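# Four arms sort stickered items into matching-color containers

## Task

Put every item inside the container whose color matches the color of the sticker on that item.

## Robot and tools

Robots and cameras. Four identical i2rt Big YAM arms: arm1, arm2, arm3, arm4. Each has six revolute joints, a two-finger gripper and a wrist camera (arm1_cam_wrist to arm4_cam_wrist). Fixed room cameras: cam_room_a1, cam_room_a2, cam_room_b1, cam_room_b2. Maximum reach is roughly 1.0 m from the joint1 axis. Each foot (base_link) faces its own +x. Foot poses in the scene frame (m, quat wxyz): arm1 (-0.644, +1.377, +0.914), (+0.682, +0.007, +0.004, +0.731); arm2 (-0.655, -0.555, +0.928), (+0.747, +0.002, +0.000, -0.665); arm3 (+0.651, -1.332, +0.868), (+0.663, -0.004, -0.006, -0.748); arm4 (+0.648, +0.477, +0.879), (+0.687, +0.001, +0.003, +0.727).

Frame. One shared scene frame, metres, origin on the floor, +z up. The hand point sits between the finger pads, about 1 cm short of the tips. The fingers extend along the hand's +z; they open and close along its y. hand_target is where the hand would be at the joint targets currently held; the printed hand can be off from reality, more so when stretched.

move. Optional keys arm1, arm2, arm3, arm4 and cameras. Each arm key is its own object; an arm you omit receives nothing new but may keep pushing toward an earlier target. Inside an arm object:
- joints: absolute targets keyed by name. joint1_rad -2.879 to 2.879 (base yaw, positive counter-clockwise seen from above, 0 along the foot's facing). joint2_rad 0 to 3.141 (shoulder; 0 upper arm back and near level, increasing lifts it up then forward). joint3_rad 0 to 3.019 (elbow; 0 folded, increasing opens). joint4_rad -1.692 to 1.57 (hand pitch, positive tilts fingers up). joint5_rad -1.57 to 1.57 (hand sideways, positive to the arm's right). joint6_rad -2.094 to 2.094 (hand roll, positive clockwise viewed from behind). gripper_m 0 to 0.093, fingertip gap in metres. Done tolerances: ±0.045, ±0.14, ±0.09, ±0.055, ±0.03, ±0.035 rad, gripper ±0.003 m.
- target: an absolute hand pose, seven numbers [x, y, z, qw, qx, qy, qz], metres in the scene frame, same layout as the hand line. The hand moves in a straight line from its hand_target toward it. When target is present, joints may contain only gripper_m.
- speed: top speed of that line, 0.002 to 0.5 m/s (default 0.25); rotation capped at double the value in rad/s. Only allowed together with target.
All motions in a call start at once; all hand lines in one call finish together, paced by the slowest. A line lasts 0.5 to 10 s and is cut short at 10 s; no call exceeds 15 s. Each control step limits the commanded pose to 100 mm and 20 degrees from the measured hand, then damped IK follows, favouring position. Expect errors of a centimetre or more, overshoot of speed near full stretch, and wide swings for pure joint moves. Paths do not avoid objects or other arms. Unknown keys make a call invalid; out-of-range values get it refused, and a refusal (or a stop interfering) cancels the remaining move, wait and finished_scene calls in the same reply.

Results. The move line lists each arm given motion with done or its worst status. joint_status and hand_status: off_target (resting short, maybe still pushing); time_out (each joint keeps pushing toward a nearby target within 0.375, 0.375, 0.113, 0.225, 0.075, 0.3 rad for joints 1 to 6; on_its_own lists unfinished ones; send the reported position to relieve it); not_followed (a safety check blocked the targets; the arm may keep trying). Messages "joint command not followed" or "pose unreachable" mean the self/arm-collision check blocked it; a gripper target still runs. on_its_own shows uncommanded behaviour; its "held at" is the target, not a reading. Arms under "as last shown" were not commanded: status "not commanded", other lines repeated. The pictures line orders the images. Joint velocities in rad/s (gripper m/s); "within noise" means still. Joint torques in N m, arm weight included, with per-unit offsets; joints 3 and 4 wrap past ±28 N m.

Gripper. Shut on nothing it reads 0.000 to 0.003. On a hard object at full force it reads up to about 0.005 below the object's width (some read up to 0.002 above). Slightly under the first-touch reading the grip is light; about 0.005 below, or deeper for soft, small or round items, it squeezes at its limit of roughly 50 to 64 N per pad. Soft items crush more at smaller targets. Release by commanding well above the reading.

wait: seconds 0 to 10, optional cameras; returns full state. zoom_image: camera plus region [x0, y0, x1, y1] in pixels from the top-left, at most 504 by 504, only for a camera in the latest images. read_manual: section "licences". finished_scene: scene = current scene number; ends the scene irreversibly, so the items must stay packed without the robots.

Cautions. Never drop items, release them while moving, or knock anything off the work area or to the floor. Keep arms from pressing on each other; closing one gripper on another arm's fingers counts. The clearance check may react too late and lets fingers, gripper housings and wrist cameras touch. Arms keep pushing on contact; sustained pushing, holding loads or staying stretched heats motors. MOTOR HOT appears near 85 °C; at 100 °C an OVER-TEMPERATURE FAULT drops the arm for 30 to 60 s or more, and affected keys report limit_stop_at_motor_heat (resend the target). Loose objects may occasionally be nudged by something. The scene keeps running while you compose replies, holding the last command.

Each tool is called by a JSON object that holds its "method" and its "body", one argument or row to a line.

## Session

{"method": "move", "body": {
  "arm1": {"joints":{"joint1_rad":1.55,"joint2_rad":1.2,"joint3_rad":1.6,"joint4_rad":-1.45,"joint5_rad":0,"joint6_rad":0}},
  "arm2": {"joints":{"joint1_rad":-1.55,"joint2_rad":1.2,"joint3_rad":1.6,"joint4_rad":-1.45,"joint5_rad":0,"joint6_rad":0}},
  "arm3": {"joints":{"joint1_rad":1.4,"joint2_rad":1.2,"joint3_rad":1.6,"joint4_rad":-1.45,"joint5_rad":0,"joint6_rad":0}},
  "arm4": {"joints":{"joint1_rad":-1.55,"joint2_rad":1.2,"joint3_rad":1.6,"joint4_rad":-1.45,"joint5_rad":0,"joint6_rad":0}}
}}

Scene clock: 1.87 s.
Joint torques (N m): arm1=[-1.44 -5.71 13.39 0.9 0.06 -0.11] | arm2=[0.85 -10.99 12.01 1.2 0 -0.09] | arm3=[1.79 -8.7 10.44 0.73 0.1 -0.11] | arm4=[0.73 -9.35 10.71 0.42 0.09 0.18]
Motor temperatures (°C): arm1=[20 23 27 23 21 21 21] | arm2=[23 24 26 22 22 20 23] | arm3=[24 23 23 23 24 23 23] | arm4=[22 21 23 22 24 21 24]
Heat: arm1: hottest joint3_rad 27 °C; arm2: hottest joint3_rad 26 °C; arm3: hottest joint1_rad 24 °C; arm4: hottest joint5_rad 24 °C.
move: arm1 done; arm2 done; arm3 done; arm4 done
Joint velocities: within noise
arm1.joint_positions: joint1_rad=+1.548 joint2_rad=+1.202 joint3_rad=+1.571 joint4_rad=-1.441 joint5_rad=-0.001 joint6_rad=+0.007 gripper_m=+0.09398
arm1.joint_status: all done
arm1.hand: x=-1.0589 y=+1.3572 z=+1.3506 quat_wxyz=(+0.006, +0.967, +0.019, -0.254) (m; scene frame)
arm1.hand_target: x=-1.0584 y=+1.3564 z=+1.3641 quat_wxyz=(+0.005, +0.964, +0.023, -0.265) (m; scene frame)
arm1.hand_status: not commanded
arm2.joint_positions: joint1_rad=-1.551 joint2_rad=+1.210 joint3_rad=+1.587 joint4_rad=-1.437 joint5_rad=+0.000 joint6_rad=+0.015 gripper_m=+0.09399
arm2.joint_status: all done
arm2.hand: x=-1.0791 y=-0.6147 z=+1.3622 quat_wxyz=(-0.018, -0.966, -0.060, +0.251) (m; scene frame)
arm2.hand_target: x=-1.0741 y=-0.6142 z=+1.3707 quat_wxyz=(-0.016, -0.964, -0.067, +0.256) (m; scene frame)
arm2.hand_status: not commanded
arm3.joint_positions: joint1_rad=+1.394 joint2_rad=+1.196 joint3_rad=+1.584 joint4_rad=-1.444 joint5_rad=-0.001 joint6_rad=+0.006 gripper_m=+0.09398
arm3.joint_status: all done
arm3.hand: x=+1.0528 y=-1.4493 z=+1.3082 quat_wxyz=(-0.254, -0.144, -0.955, +0.043) (m; scene frame)
arm3.hand_target: x=+1.0546 y=-1.4473 z=+1.3129 quat_wxyz=(-0.256, -0.139, -0.956, +0.044) (m; scene frame)
arm3.hand_status: not commanded
arm4.joint_positions: joint1_rad=-1.552 joint2_rad=+1.200 joint3_rad=+1.571 joint4_rad=-1.438 joint5_rad=+0.000 joint6_rad=-0.012 gripper_m=+0.09398
arm4.joint_status: all done
arm4.hand: x=+1.0714 y=+0.5101 z=+1.3083 quat_wxyz=(-0.247, +0.043, -0.968, -0.006) (m; scene frame)
arm4.hand_target: x=+1.0710 y=+0.5109 z=+1.3206 quat_wxyz=(-0.255, +0.038, -0.966, -0.008) (m; scene frame)
arm4.hand_status: not commanded
pictures: arm1_cam_wrist, arm2_cam_wrist, arm3_cam_wrist, arm4_cam_wrist, cam_room_a1, cam_room_a2, cam_room_b1, cam_room_b2
Images, in order (width x height): arm1_cam_wrist 672x504, arm2_cam_wrist 672x504, arm3_cam_wrist 672x504, arm4_cam_wrist 672x504, cam_room_a1 672x504, cam_room_a2 672x504, cam_room_b1 672x504, cam_room_b2 672x504.

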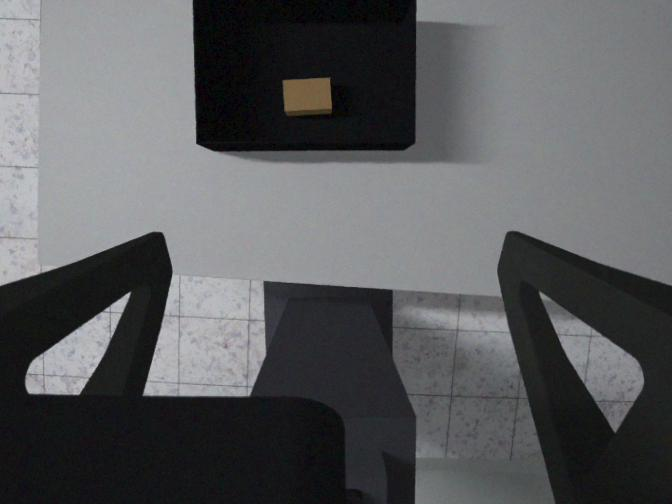

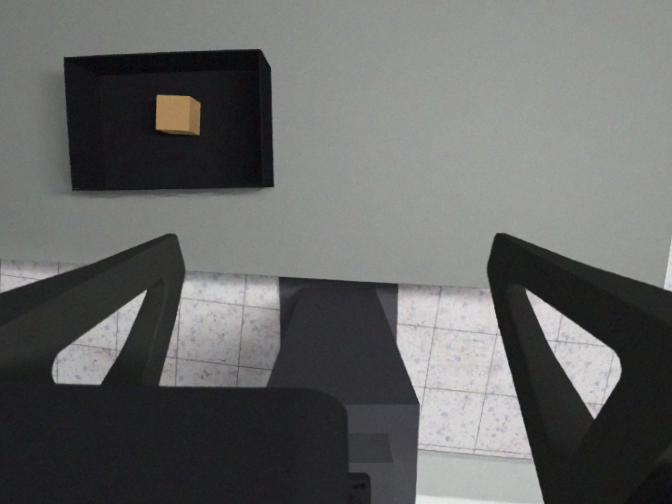

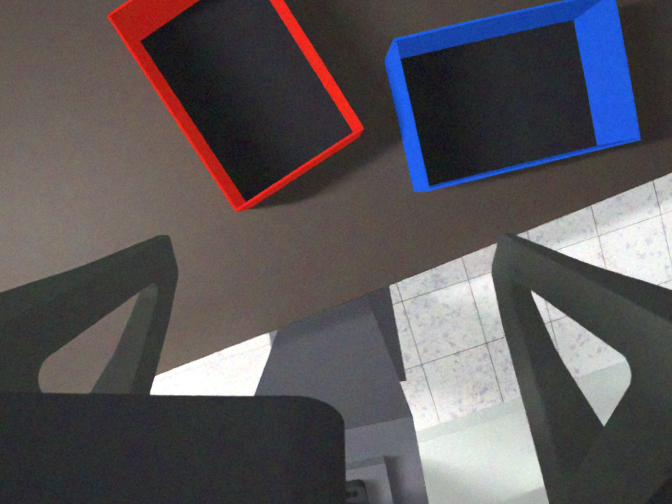

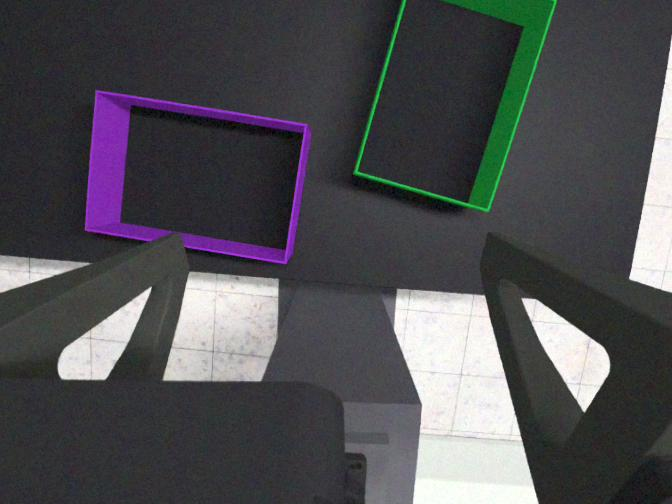

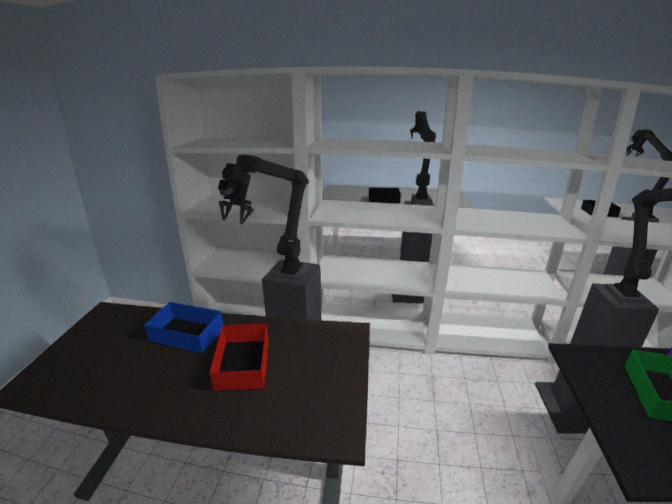

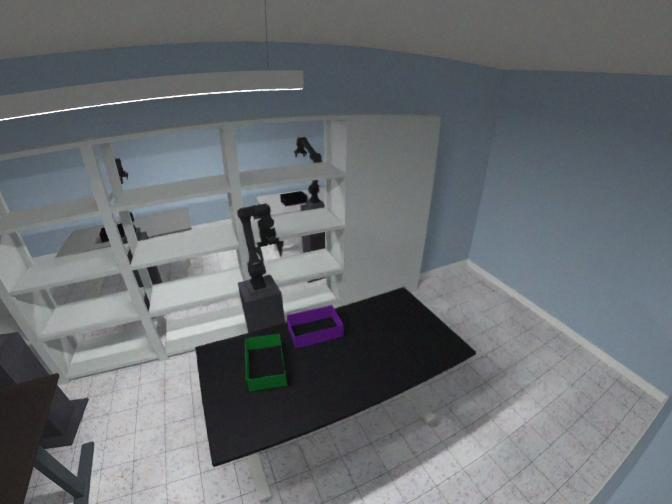

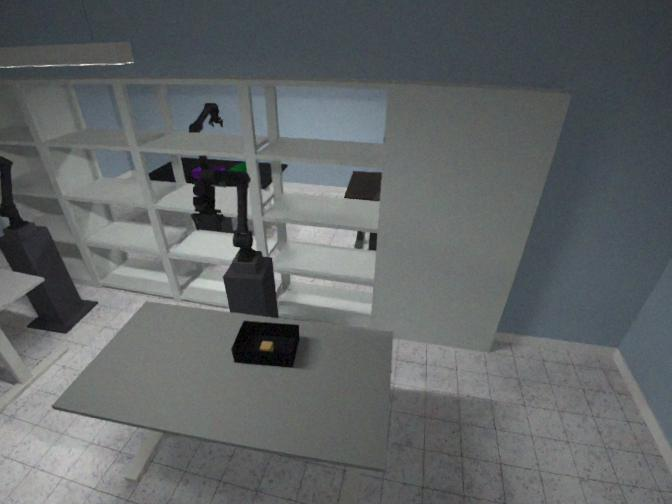

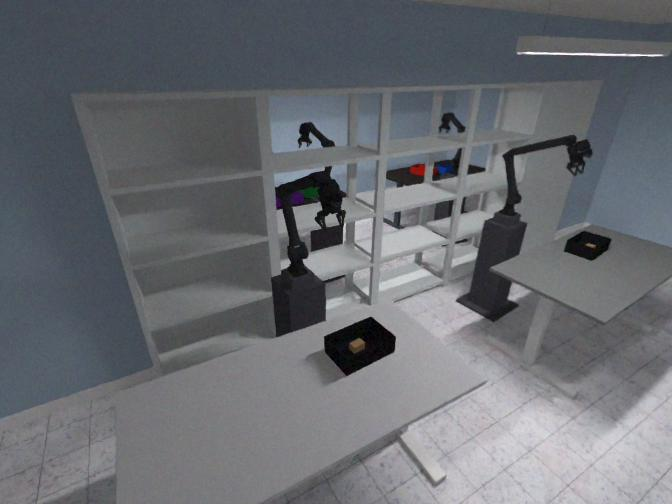

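{"method": "zoom_image", "body": {
  "camera": "cam_room_b2",
  "region": [320, 310, 400, 380]
}}

{"method": "zoom_image", "body": {
  "camera": "cam_room_b1",
  "region": [225, 310, 305, 370]
}}

{"method": "zoom_image", "body": {
  "camera": "arm1_cam_wrist",
  "region": [230, 40, 380, 150]
}}

{"method": "zoom_image", "body": {
  "camera": "arm2_cam_wrist",
  "region": [110, 60, 260, 170]
}}

Scaled by 6.300.

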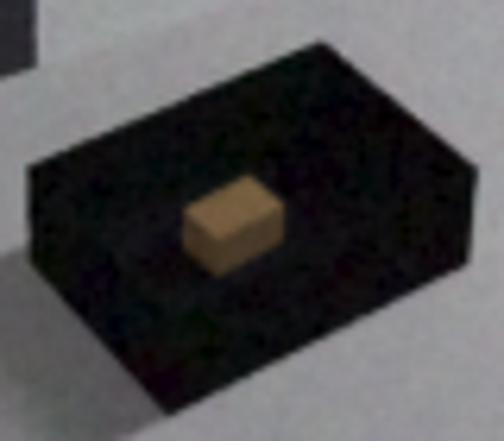

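Scaled by 6.300.

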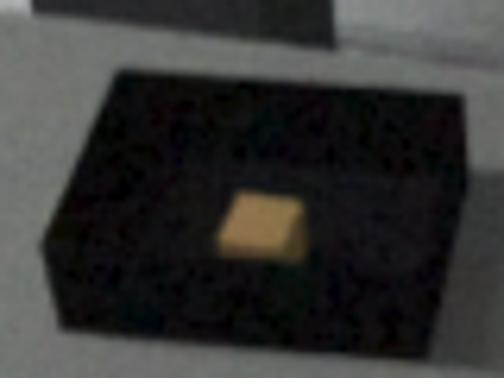

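Scaled by 3.360.

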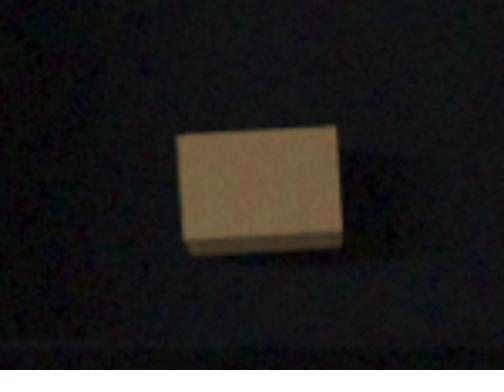

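Scaled by 3.360.

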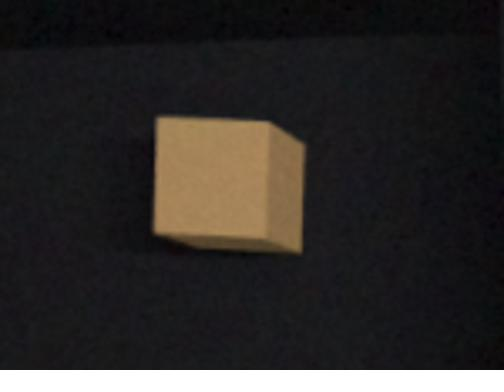

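{"method": "move", "body": {
  "arm1": {"target":[-1.235,1.305,0.95,0,0.743,-0.669,0]},
  "arm2": {"target":[-1.19,-0.885,0.95,0,0.9986,0.052,0]},
  "cameras": ["arm1_cam_wrist","arm2_cam_wrist"]
}}

Scene clock: 32.27 s.
Joint torques (N m): arm1=[-2.49 -15.97 14.15 0.35 0.06 0.12] | arm2=[1.2 -20.78 13.97 0.28 -0.11 0.21] | arm3=[1.61 -8.64 10.45 0.75 0.1 -0.11] | arm4=[0.91 -9.29 10.69 0.36 0.08 0.19]
Motor temperatures (°C): arm1=[20 23 31 23 21 21 21] | arm2=[23 24 29 22 22 20 23] | arm3=[24 23 25 23 24 23 23] | arm4=[22 22 30 22 24 21 24]
Heat: arm1: hottest joint3_rad 31 °C; arm2: hottest joint3_rad 29 °C; arm3: hottest joint3_rad 25 °C; arm4: hottest joint3_rad 30 °C.
move: arm1 off_target; arm2 off_target
Joint velocities: within noise
arm1.joint_positions: joint1_rad=+1.627 joint2_rad=+2.037 joint3_rad=+1.542 joint4_rad=-1.147 joint5_rad=-0.004 joint6_rad=+1.578 gripper_m=+0.09398
arm1.joint_status: not commanded
arm1.hand: x=-1.2104 y=+1.3059 z=+0.9346 quat_wxyz=(-0.021, +0.747, -0.664, +0.018) (m; scene frame)
arm1.hand_target: x=-1.2337 y=+1.3052 z=+0.9507 quat_wxyz=(+0.000, +0.743, -0.669, +0.000) (m; scene frame)
arm1.hand_status: off_target (0.029 m and 3.3 deg from the pose sent, 0.441 m and 90.2 deg at the start)
arm2.joint_positions: joint1_rad=-1.141 joint2_rad=+2.089 joint3_rad=+1.656 joint4_rad=-1.154 joint5_rad=+0.001 joint6_rad=+0.434 gripper_m=+0.09399
arm2.joint_status: not commanded
arm2.hand: x=-1.1774 y=-0.8728 z=+0.9457 quat_wxyz=(+0.006, -0.998, -0.057, -0.008) (m; scene frame)
arm2.hand_target: x=-1.1893 y=-0.8846 z=+0.9501 quat_wxyz=(+0.000, -0.999, -0.052, +0.000) (m; scene frame)
arm2.hand_status: off_target (0.018 m and 1.3 deg from the pose sent, 0.505 m and 29.2 deg at the start)
arm3, arm4: as last shown
pictures: arm1_cam_wrist, arm2_cam_wrist
Images, in order (width x height): arm1_cam_wrist 672x504, arm2_cam_wrist 672x504.

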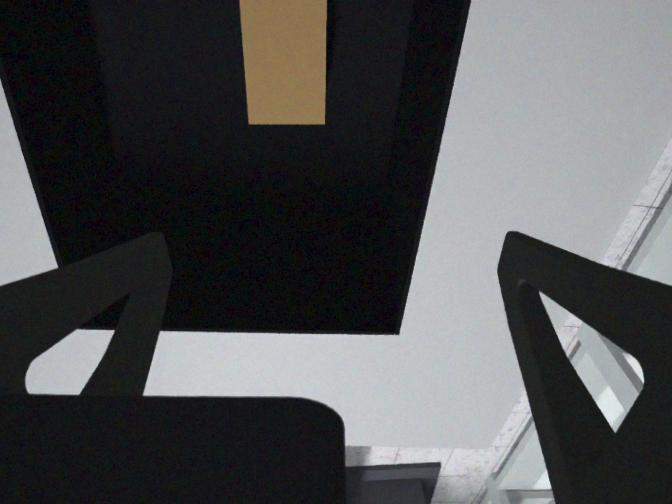

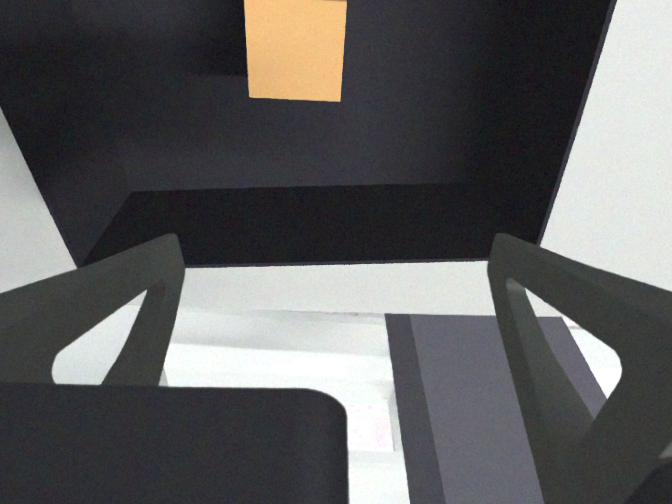

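{"method": "move", "body": {
  "arm1": {"target":[-1.25,1.307,0.825,0,0.743,-0.669,0]},
  "arm2": {"target":[-1.198,-0.907,0.815,0,0.9992,0.039,0]},
  "cameras": ["arm1_cam_wrist","arm2_cam_wrist"]
}}

Scene clock: 43.37 s.
Joint torques (N m): arm1=[-2.55 -18.73 11.21 0.91 0.07 0.05] | arm2=[1.26 -23.18 12.08 1.06 -0.1 0.22] | arm3=[1.61 -8.59 10.45 0.73 0.11 -0.1] | arm4=[0.97 -9.47 10.8 0.32 0.09 0.15]
Motor temperatures (°C): arm1=[20 24 32 23 21 21 21] | arm2=[23 25 32 22 22 20 23] | arm3=[24 23 26 23 24 23 23] | arm4=[22 22 32 22 24 21 24]
Heat: arm1: hottest joint3_rad 32 °C; arm2: hottest joint3_rad 32 °C; arm3: hottest joint3_rad 26 °C; arm4: hottest joint3_rad 32 °C.
move: arm1 off_target; arm2 off_target
Joint velocities: within noise
arm1.joint_positions: joint1_rad=+1.627 joint2_rad=+2.255 joint3_rad=+1.543 joint4_rad=-0.930 joint5_rad=-0.004 joint6_rad=+1.579 gripper_m=+0.09398
arm1.joint_status: not commanded
arm1.hand: x=-1.2262 y=+1.3045 z=+0.8093 quat_wxyz=(-0.021, +0.747, -0.665, +0.018) (m; scene frame)
arm1.hand_target: x=-1.2492 y=+1.3072 z=+0.8257 quat_wxyz=(+0.000, +0.743, -0.669, +0.000) (m; scene frame)
arm1.hand_status: off_target (0.029 m and 3.3 deg from the pose sent, 0.116 m and 3.3 deg at the start)
arm2.joint_positions: joint1_rad=-1.119 joint2_rad=+2.327 joint3_rad=+1.679 joint4_rad=-0.963 joint5_rad=+0.001 joint6_rad=+0.483 gripper_m=+0.09399
arm2.joint_status: not commanded
arm2.hand: x=-1.1823 y=-0.8915 z=+0.8092 quat_wxyz=(+0.012, -0.999, -0.043, -0.018) (m; scene frame)
arm2.hand_target: x=-1.1974 y=-0.9066 z=+0.8158 quat_wxyz=(+0.000, -0.999, -0.039, +0.000) (m; scene frame)
arm2.hand_status: off_target (0.023 m and 2.6 deg from the pose sent, 0.137 m and 2.3 deg at the start)
arm3, arm4: as last shown
pictures: arm1_cam_wrist, arm2_cam_wrist
Images, in order (width x height): arm1_cam_wrist 672x504, arm2_cam_wrist 672x504.

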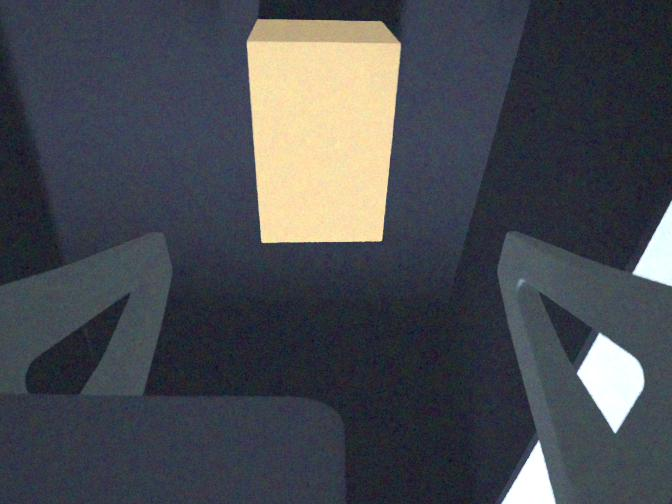

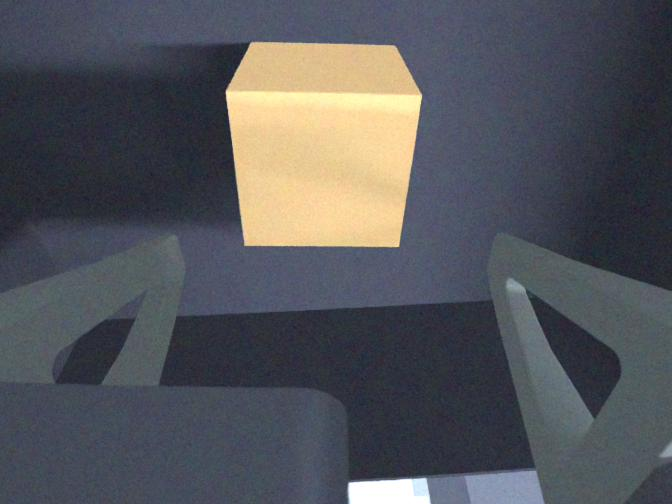

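{"method": "move", "body": {
  "arm1": {"target":[-1.253,1.310,0.762,0,0.743,-0.669,0],"speed":0.15},
  "arm2": {"target":[-1.202,-0.911,0.763,0,0.9992,0.039,0],"speed":0.15},
  "cameras": ["arm1_cam_wrist","arm2_cam_wrist"]
}}

Scene clock: 51.50 s.
Joint torques (N m): arm1=[-3.49 -17.79 10.97 0.68 0.11 0.03] | arm2=[1.38 -22.48 11.92 1.02 -0.09 0.21] | arm3=[1.55 -8.64 10.47 0.73 0.11 -0.1] | arm4=[1.03 -9.11 10.65 0.43 0.07 0.17]
Motor temperatures (°C): arm1=[20 25 32 23 21 21 21] | arm2=[23 26 32 22 22 20 23] | arm3=[24 24 26 23 24 23 23] | arm4=[22 22 33 22 24 21 24]
Heat: arm1: hottest joint3_rad 32 °C; arm2: hottest joint3_rad 32 °C; arm3: hottest joint3_rad 26 °C; arm4: hottest joint3_rad 33 °C.
move: arm1 off_target; arm2 off_target
Joint velocities: within noise
arm1.joint_positions: joint1_rad=+1.624 joint2_rad=+2.360 joint3_rad=+1.549 joint4_rad=-0.831 joint5_rad=-0.004 joint6_rad=+1.579 gripper_m=+0.09398
arm1.joint_status: not commanded
arm1.hand: x=-1.2261 y=+1.3066 z=+0.7496 quat_wxyz=(-0.021, +0.746, -0.666, +0.018) (m; scene frame)
arm1.hand_target: x=-1.2520 y=+1.3102 z=+0.7629 quat_wxyz=(+0.000, +0.743, -0.669, +0.000) (m; scene frame)
arm1.hand_status: off_target (0.030 m and 3.2 deg from the pose sent, 0.055 m and 3.3 deg at the start)
arm2.joint_positions: joint1_rad=-1.119 joint2_rad=+2.412 joint3_rad=+1.712 joint4_rad=-0.897 joint5_rad=+0.001 joint6_rad=+0.484 gripper_m=+0.09399
arm2.joint_status: not commanded
arm2.hand: x=-1.1901 y=-0.8964 z=+0.7665 quat_wxyz=(+0.008, -0.999, -0.042, -0.012) (m; scene frame)
arm2.hand_target: x=-1.2014 y=-0.9106 z=+0.7635 quat_wxyz=(+0.000, -0.999, -0.039, +0.000) (m; scene frame)
arm2.hand_status: off_target (0.019 m and 1.7 deg from the pose sent, 0.054 m and 2.6 deg at the start)
arm3, arm4: as last shown
pictures: arm1_cam_wrist, arm2_cam_wrist
Images, in order (width x height): arm1_cam_wrist 672x504, arm2_cam_wrist 672x504.

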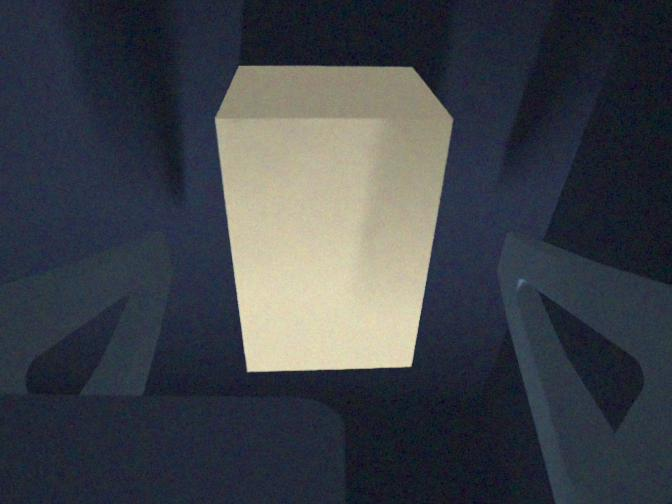

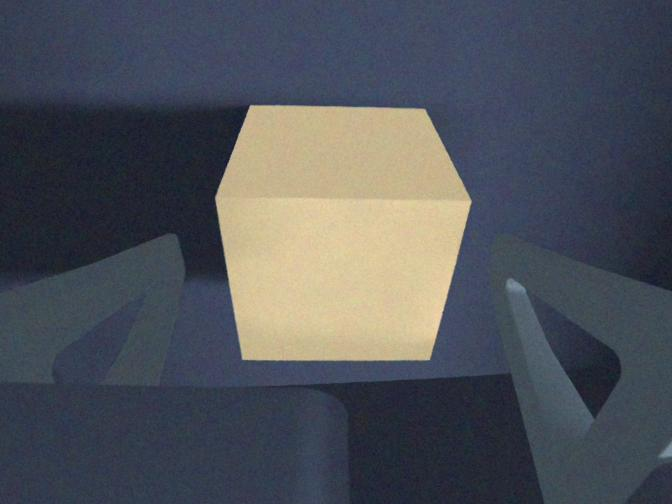

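{"method": "move", "body": {
  "arm1": {"target":[-1.253,1.310,0.748,0,0.743,-0.669,0],"speed":0.1},
  "arm2": {"target":[-1.200,-0.911,0.742,0,0.9992,0.039,0],"speed":0.1},
  "cameras": []
}}

{"method": "move", "body": {
  "arm1": {"joints":{"gripper_m":0.036}},
  "arm2": {"joints":{"gripper_m":0.040}},
  "cameras": ["arm1_cam_wrist","arm2_cam_wrist"]
}}

Scene clock: 56.43 s.
Joint torques (N m): arm1=[-2.67 -16.62 11.18 0.72 0.11 0.04] | arm2=[1.44 -21.71 11.77 1.16 -0.09 0.21] | arm3=[1.61 -8.53 10.43 0.76 0.1 -0.11] | arm4=[1.32 -9.52 10.74 0.39 0.1 0.18]
Motor temperatures (°C): arm1=[20 25 32 23 21 21 21] | arm2=[23 26 33 22 22 20 23] | arm3=[24 24 27 23 24 23 23] | arm4=[22 22 33 22 24 21 24]
Heat: arm1: hottest joint3_rad 32 °C; arm2: hottest joint3_rad 33 °C; arm3: hottest joint3_rad 27 °C; arm4: hottest joint3_rad 33 °C.
move: arm1 off_target; arm2 off_target
Joint velocities: within noise
arm1.joint_positions: joint1_rad=+1.624 joint2_rad=+2.365 joint3_rad=+1.552 joint4_rad=-0.810 joint5_rad=-0.004 joint6_rad=+1.579 gripper_m=+0.09398
arm1.joint_status: not commanded
arm1.hand: x=-1.2315 y=+1.3059 z=+0.7476 quat_wxyz=(-0.014, +0.746, -0.666, +0.012) (m; scene frame)
arm1.hand_target: x=-1.2521 y=+1.3101 z=+0.7486 quat_wxyz=(+0.000, +0.743, -0.669, +0.000) (m; scene frame)
arm1.hand_status: off_target (0.022 m and 2.1 deg from the pose sent, 0.027 m and 3.2 deg at the start)
arm2.joint_positions: joint1_rad=-1.118 joint2_rad=+2.437 joint3_rad=+1.712 joint4_rad=-0.866 joint5_rad=+0.001 joint6_rad=+0.486 gripper_m=+0.09399
arm2.joint_status: not commanded
arm2.hand: x=-1.1898 y=-0.8970 z=+0.7511 quat_wxyz=(+0.007, -0.999, -0.042, -0.010) (m; scene frame)
arm2.hand_target: x=-1.1992 y=-0.9104 z=+0.7425 quat_wxyz=(+0.000, -0.999, -0.039, +0.000) (m; scene frame)
arm2.hand_status: off_target (0.020 m and 1.4 deg from the pose sent, 0.030 m and 1.7 deg at the start)
arm3, arm4: as last shown
pictures: none
No camera images: "cameras" was empty.

Scene clock: 57.07 s.
Joint torques (N m): arm1=[-2.67 -16.5 11.11 0.58 0.12 0.01] | arm2=[1.55 -21.71 11.71 1.13 -0.08 0.2] | arm3=[1.67 -8.64 10.43 0.72 0.11 -0.09] | arm4=[0.67 -9.82 10.81 0.36 0.08 0.19]
Motor temperatures (°C): arm1=[20 25 32 23 21 21 21] | arm2=[23 26 33 22 22 20 23] | arm3=[24 24 27 23 24 23 23] | arm4=[22 22 33 22 24 21 24]
Heat: arm1: hottest joint3_rad 32 °C; arm2: hottest joint3_rad 33 °C; arm3: hottest joint3_rad 27 °C; arm4: hottest joint3_rad 33 °C.
move: arm1 off_target; arm2 off_target
Joint velocities: within noise
arm1.joint_positions: joint1_rad=+1.624 joint2_rad=+2.366 joint3_rad=+1.554 joint4_rad=-0.809 joint5_rad=-0.004 joint6_rad=+1.579 gripper_m=+0.04408
arm1.joint_status: gripper_m off_target (ended at +0.04411, target +0.03600)
arm1.hand: x=-1.2322 y=+1.3058 z=+0.7475 quat_wxyz=(-0.013, +0.746, -0.666, +0.011) (m; scene frame)
arm1.hand_target: x=-1.2521 y=+1.3101 z=+0.7486 quat_wxyz=(+0.000, +0.743, -0.669, +0.000) (m; scene frame)
arm1.hand_status: not commanded
arm2.joint_positions: joint1_rad=-1.118 joint2_rad=+2.437 joint3_rad=+1.713 joint4_rad=-0.866 joint5_rad=+0.001 joint6_rad=+0.487 gripper_m=+0.05329
arm2.joint_status: gripper_m off_target (ended at +0.05331, target +0.04000)
arm2.hand: x=-1.1902 y=-0.8973 z=+0.7514 quat_wxyz=(+0.007, -0.999, -0.041, -0.009) (m; scene frame)
arm2.hand_target: x=-1.1993 y=-0.9104 z=+0.7426 quat_wxyz=(+0.000, -0.999, -0.039, +0.000) (m; scene frame)
arm2.hand_status: not commanded
arm3, arm4: as last shown
pictures: arm1_cam_wrist, arm2_cam_wrist
Images, in order (width x height): arm1_cam_wrist 672x504, arm2_cam_wrist 672x504.

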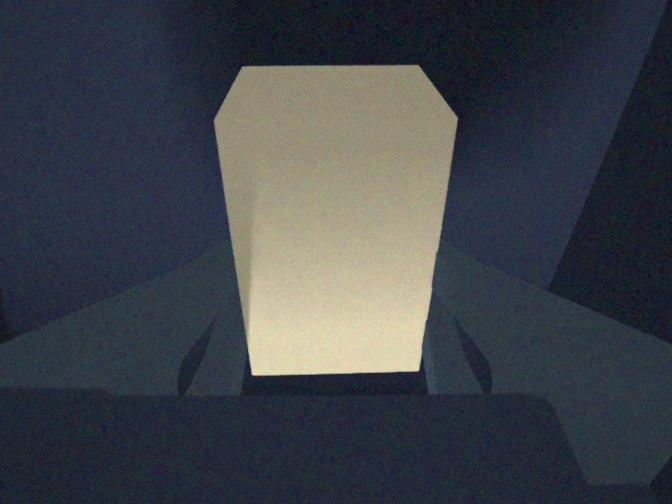

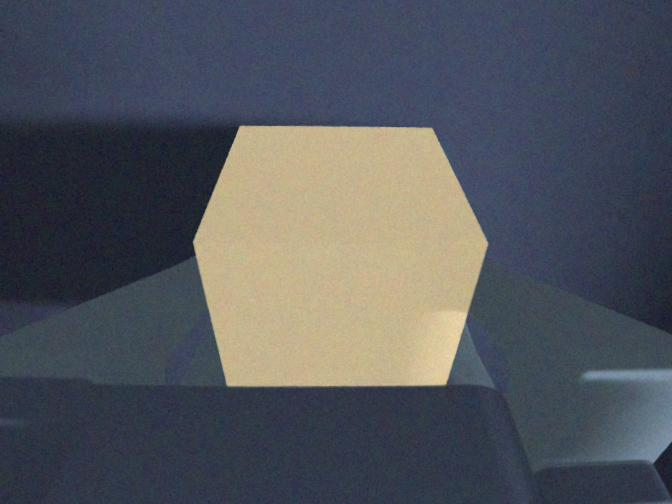

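{"method": "move", "body": {
  "arm1": {"target":[-1.2,1.31,1.05,0,0.743,-0.669,0]},
  "arm2": {"target":[-1.17,-0.87,1.05,0,0.9992,0.039,0]},
  "cameras": []
}}

{"method": "move", "body": {
  "arm1": {"joints":{"joint2_rad":0.8,"joint3_rad":1.5,"joint4_rad":-1.0,"joint6_rad":0}},
  "arm2": {"joints":{"joint2_rad":0.8,"joint3_rad":1.5,"joint4_rad":-1.0,"joint6_rad":0}},
  "cameras": ["cam_room_a1","cam_room_a2","cam_room_b1","cam_room_b2","arm1_cam_wrist","arm2_cam_wrist"]
}}

{"method": "zoom_image", "body": {
  "camera": "cam_room_b2",
  "region": [240, 140, 400, 300]
}}

{"method": "zoom_image", "body": {
  "camera": "cam_room_b1",
  "region": [140, 120, 300, 300]
}}

Scene clock: 65.47 s.
Joint torques (N m): arm1=[-1.85 -15.33 14.26 -0.08 0.11 0.09] | arm2=[0.09 -21.6 14.28 0.08 -0.05 -0.06] | arm3=[1.61 -8.64 10.44 0.75 0.11 -0.11] | arm4=[1.2 -9.52 10.67 0.4 0.11 0.19]
Motor temperatures (°C): arm1=[20 25 32 23 21 21 21] | arm2=[23 26 33 22 22 20 23] | arm3=[24 24 27 23 24 23 23] | arm4=[22 22 34 22 24 21 24]
Heat: arm1: hottest joint3_rad 32 °C; arm2: hottest joint3_rad 33 °C; arm3: hottest joint3_rad 27 °C; arm4: hottest joint3_rad 34 °C.
move: arm1 off_target; arm2 off_target
Joint velocities: within noise
arm1.joint_positions: joint1_rad=+1.624 joint2_rad=+1.873 joint3_rad=+1.549 joint4_rad=-1.311 joint5_rad=-0.004 joint6_rad=+1.579 gripper_m=+0.04408
arm1.joint_status: not commanded
arm1.hand: x=-1.1838 y=+1.3104 z=+1.0276 quat_wxyz=(-0.018, +0.746, -0.666, +0.016) (m; scene frame)
arm1.hand_target: x=-1.1989 y=+1.3100 z=+1.0503 quat_wxyz=(+0.000, +0.743, -0.669, +0.000) (m; scene frame)
arm1.hand_status: off_target (0.028 m and 2.8 deg from the pose sent, 0.304 m and 2.1 deg at the start)
arm2.joint_positions: joint1_rad=-1.131 joint2_rad=+1.962 joint3_rad=+1.686 joint4_rad=-1.330 joint5_rad=+0.001 joint6_rad=+0.483 gripper_m=+0.05329
arm2.joint_status: not commanded
arm2.hand: x=-1.1549 y=-0.8656 z=+1.0313 quat_wxyz=(+0.011, -0.999, -0.037, -0.016) (m; scene frame)
arm2.hand_target: x=-1.1693 y=-0.8694 z=+1.0502 quat_wxyz=(+0.000, -0.999, -0.039, +0.001) (m; scene frame)
arm2.hand_status: off_target (0.024 m and 2.2 deg from the pose sent, 0.301 m and 1.3 deg at the start)
arm3, arm4: as last shown
pictures: none
No camera images: "cameras" was empty.

Scene clock: 67.27 s.
Joint torques (N m): arm1=[-1.73 1.73 10.69 2.09 0.04 -0.07] | arm2=[0.09 -2.02 10.29 2.92 -0.1 -0.08] | arm3=[1.61 -8.64 10.4 0.73 0.1 -0.1] | arm4=[0.85 -9.47 10.7 0.4 0.1 0.15]
Motor temperatures (°C): arm1=[20 25 32 23 21 21 21] | arm2=[23 26 33 22 22 20 23] | arm3=[24 24 27 23 24 23 23] | arm4=[22 22 34 22 24 21 24]
Heat: arm1: hottest joint3_rad 32 °C; arm2: hottest joint3_rad 33 °C; arm3: hottest joint3_rad 27 °C; arm4: hottest joint3_rad 34 °C.
move: arm1 done; arm2 done
Joint velocities: within noise
arm1.joint_positions: joint1_rad=+1.624 joint2_rad=+0.799 joint3_rad=+1.489 joint4_rad=-1.009 joint5_rad=-0.004 joint6_rad=+0.008 gripper_m=+0.04406
arm1.joint_status: all done
arm1.hand: x=-0.9663 y=+1.3348 z=+1.5341 quat_wxyz=(+0.038, +0.805, +0.048, -0.590) (m; scene frame)
arm1.hand_target: x=-0.9656 y=+1.3357 z=+1.5418 quat_wxyz=(+0.036, +0.799, +0.050, -0.598) (m; scene frame)
arm1.hand_status: not commanded
arm2.joint_positions: joint1_rad=-1.131 joint2_rad=+0.795 joint3_rad=+1.496 joint4_rad=-1.008 joint5_rad=+0.001 joint6_rad=+0.014 gripper_m=+0.05328
arm2.joint_status: all done
arm2.hand: x=-0.9379 y=-0.7317 z=+1.5475 quat_wxyz=(-0.165, -0.778, -0.216, +0.566) (m; scene frame)
arm2.hand_target: x=-0.9413 y=-0.7312 z=+1.5498 quat_wxyz=(-0.160, -0.776, -0.219, +0.570) (m; scene frame)
arm2.hand_status: not commanded
arm3, arm4: as last shown
pictures: arm1_cam_wrist, arm2_cam_wrist, cam_room_a1, cam_room_a2, cam_room_b1, cam_room_b2
Images, in order (width x height): arm1_cam_wrist 672x504, arm2_cam_wrist 672x504, cam_room_a1 672x504, cam_room_a2 672x504, cam_room_b1 672x504, cam_room_b2 672x504.

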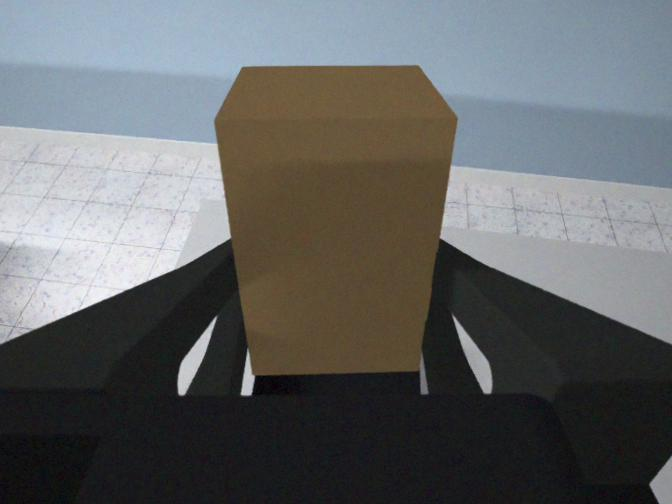

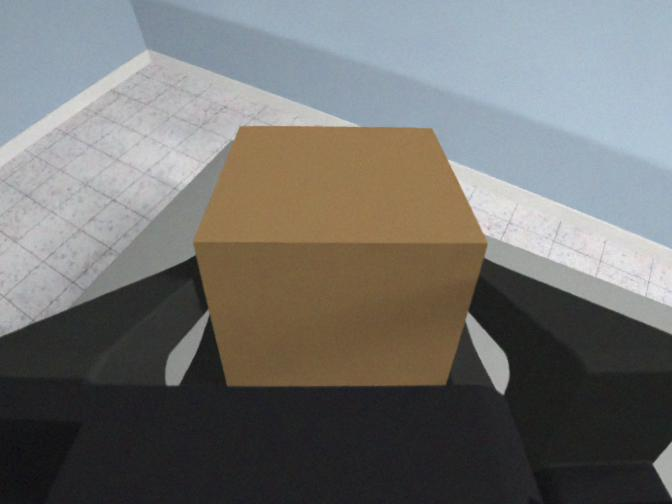

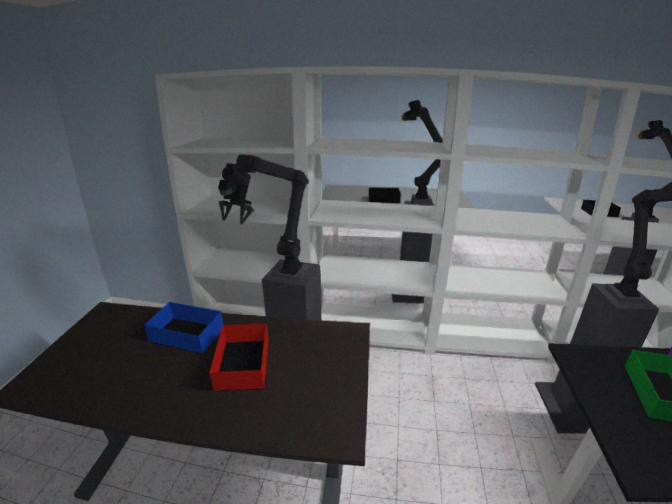

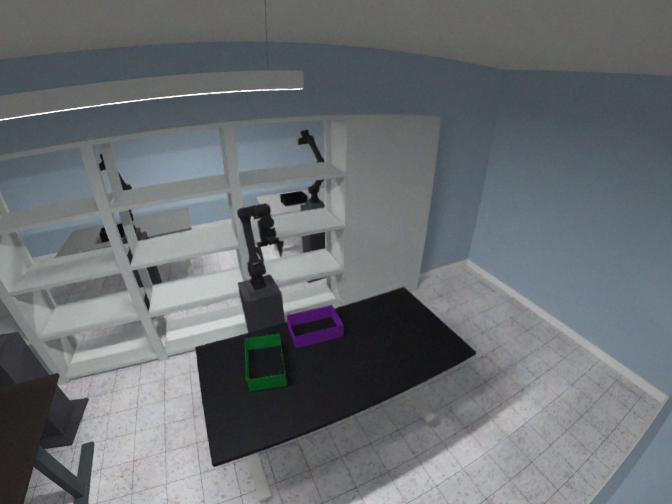

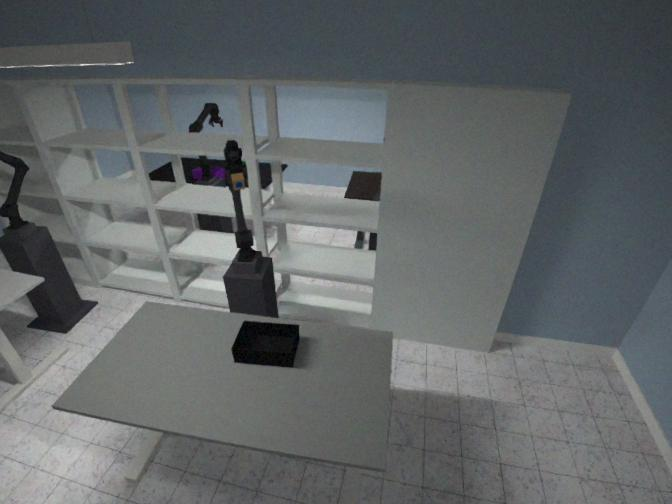

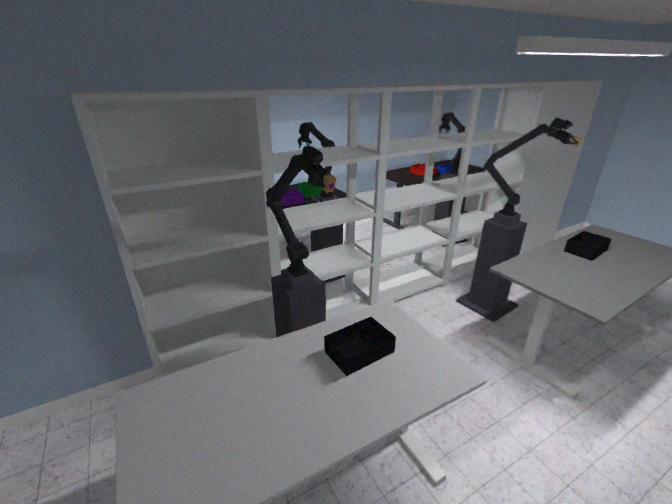

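Scaled by 3.150.

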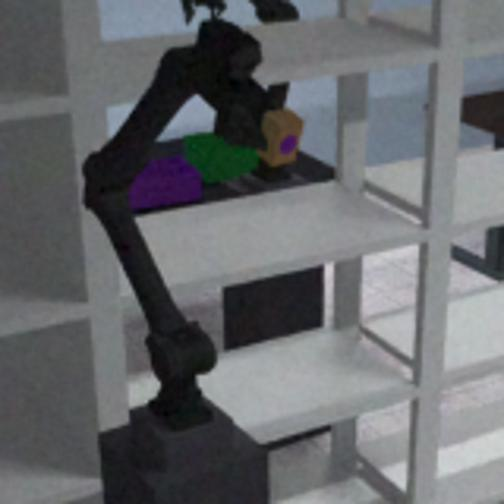

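Scaled by 2.800.

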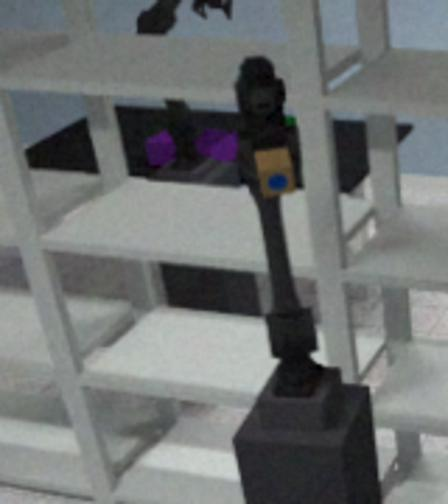

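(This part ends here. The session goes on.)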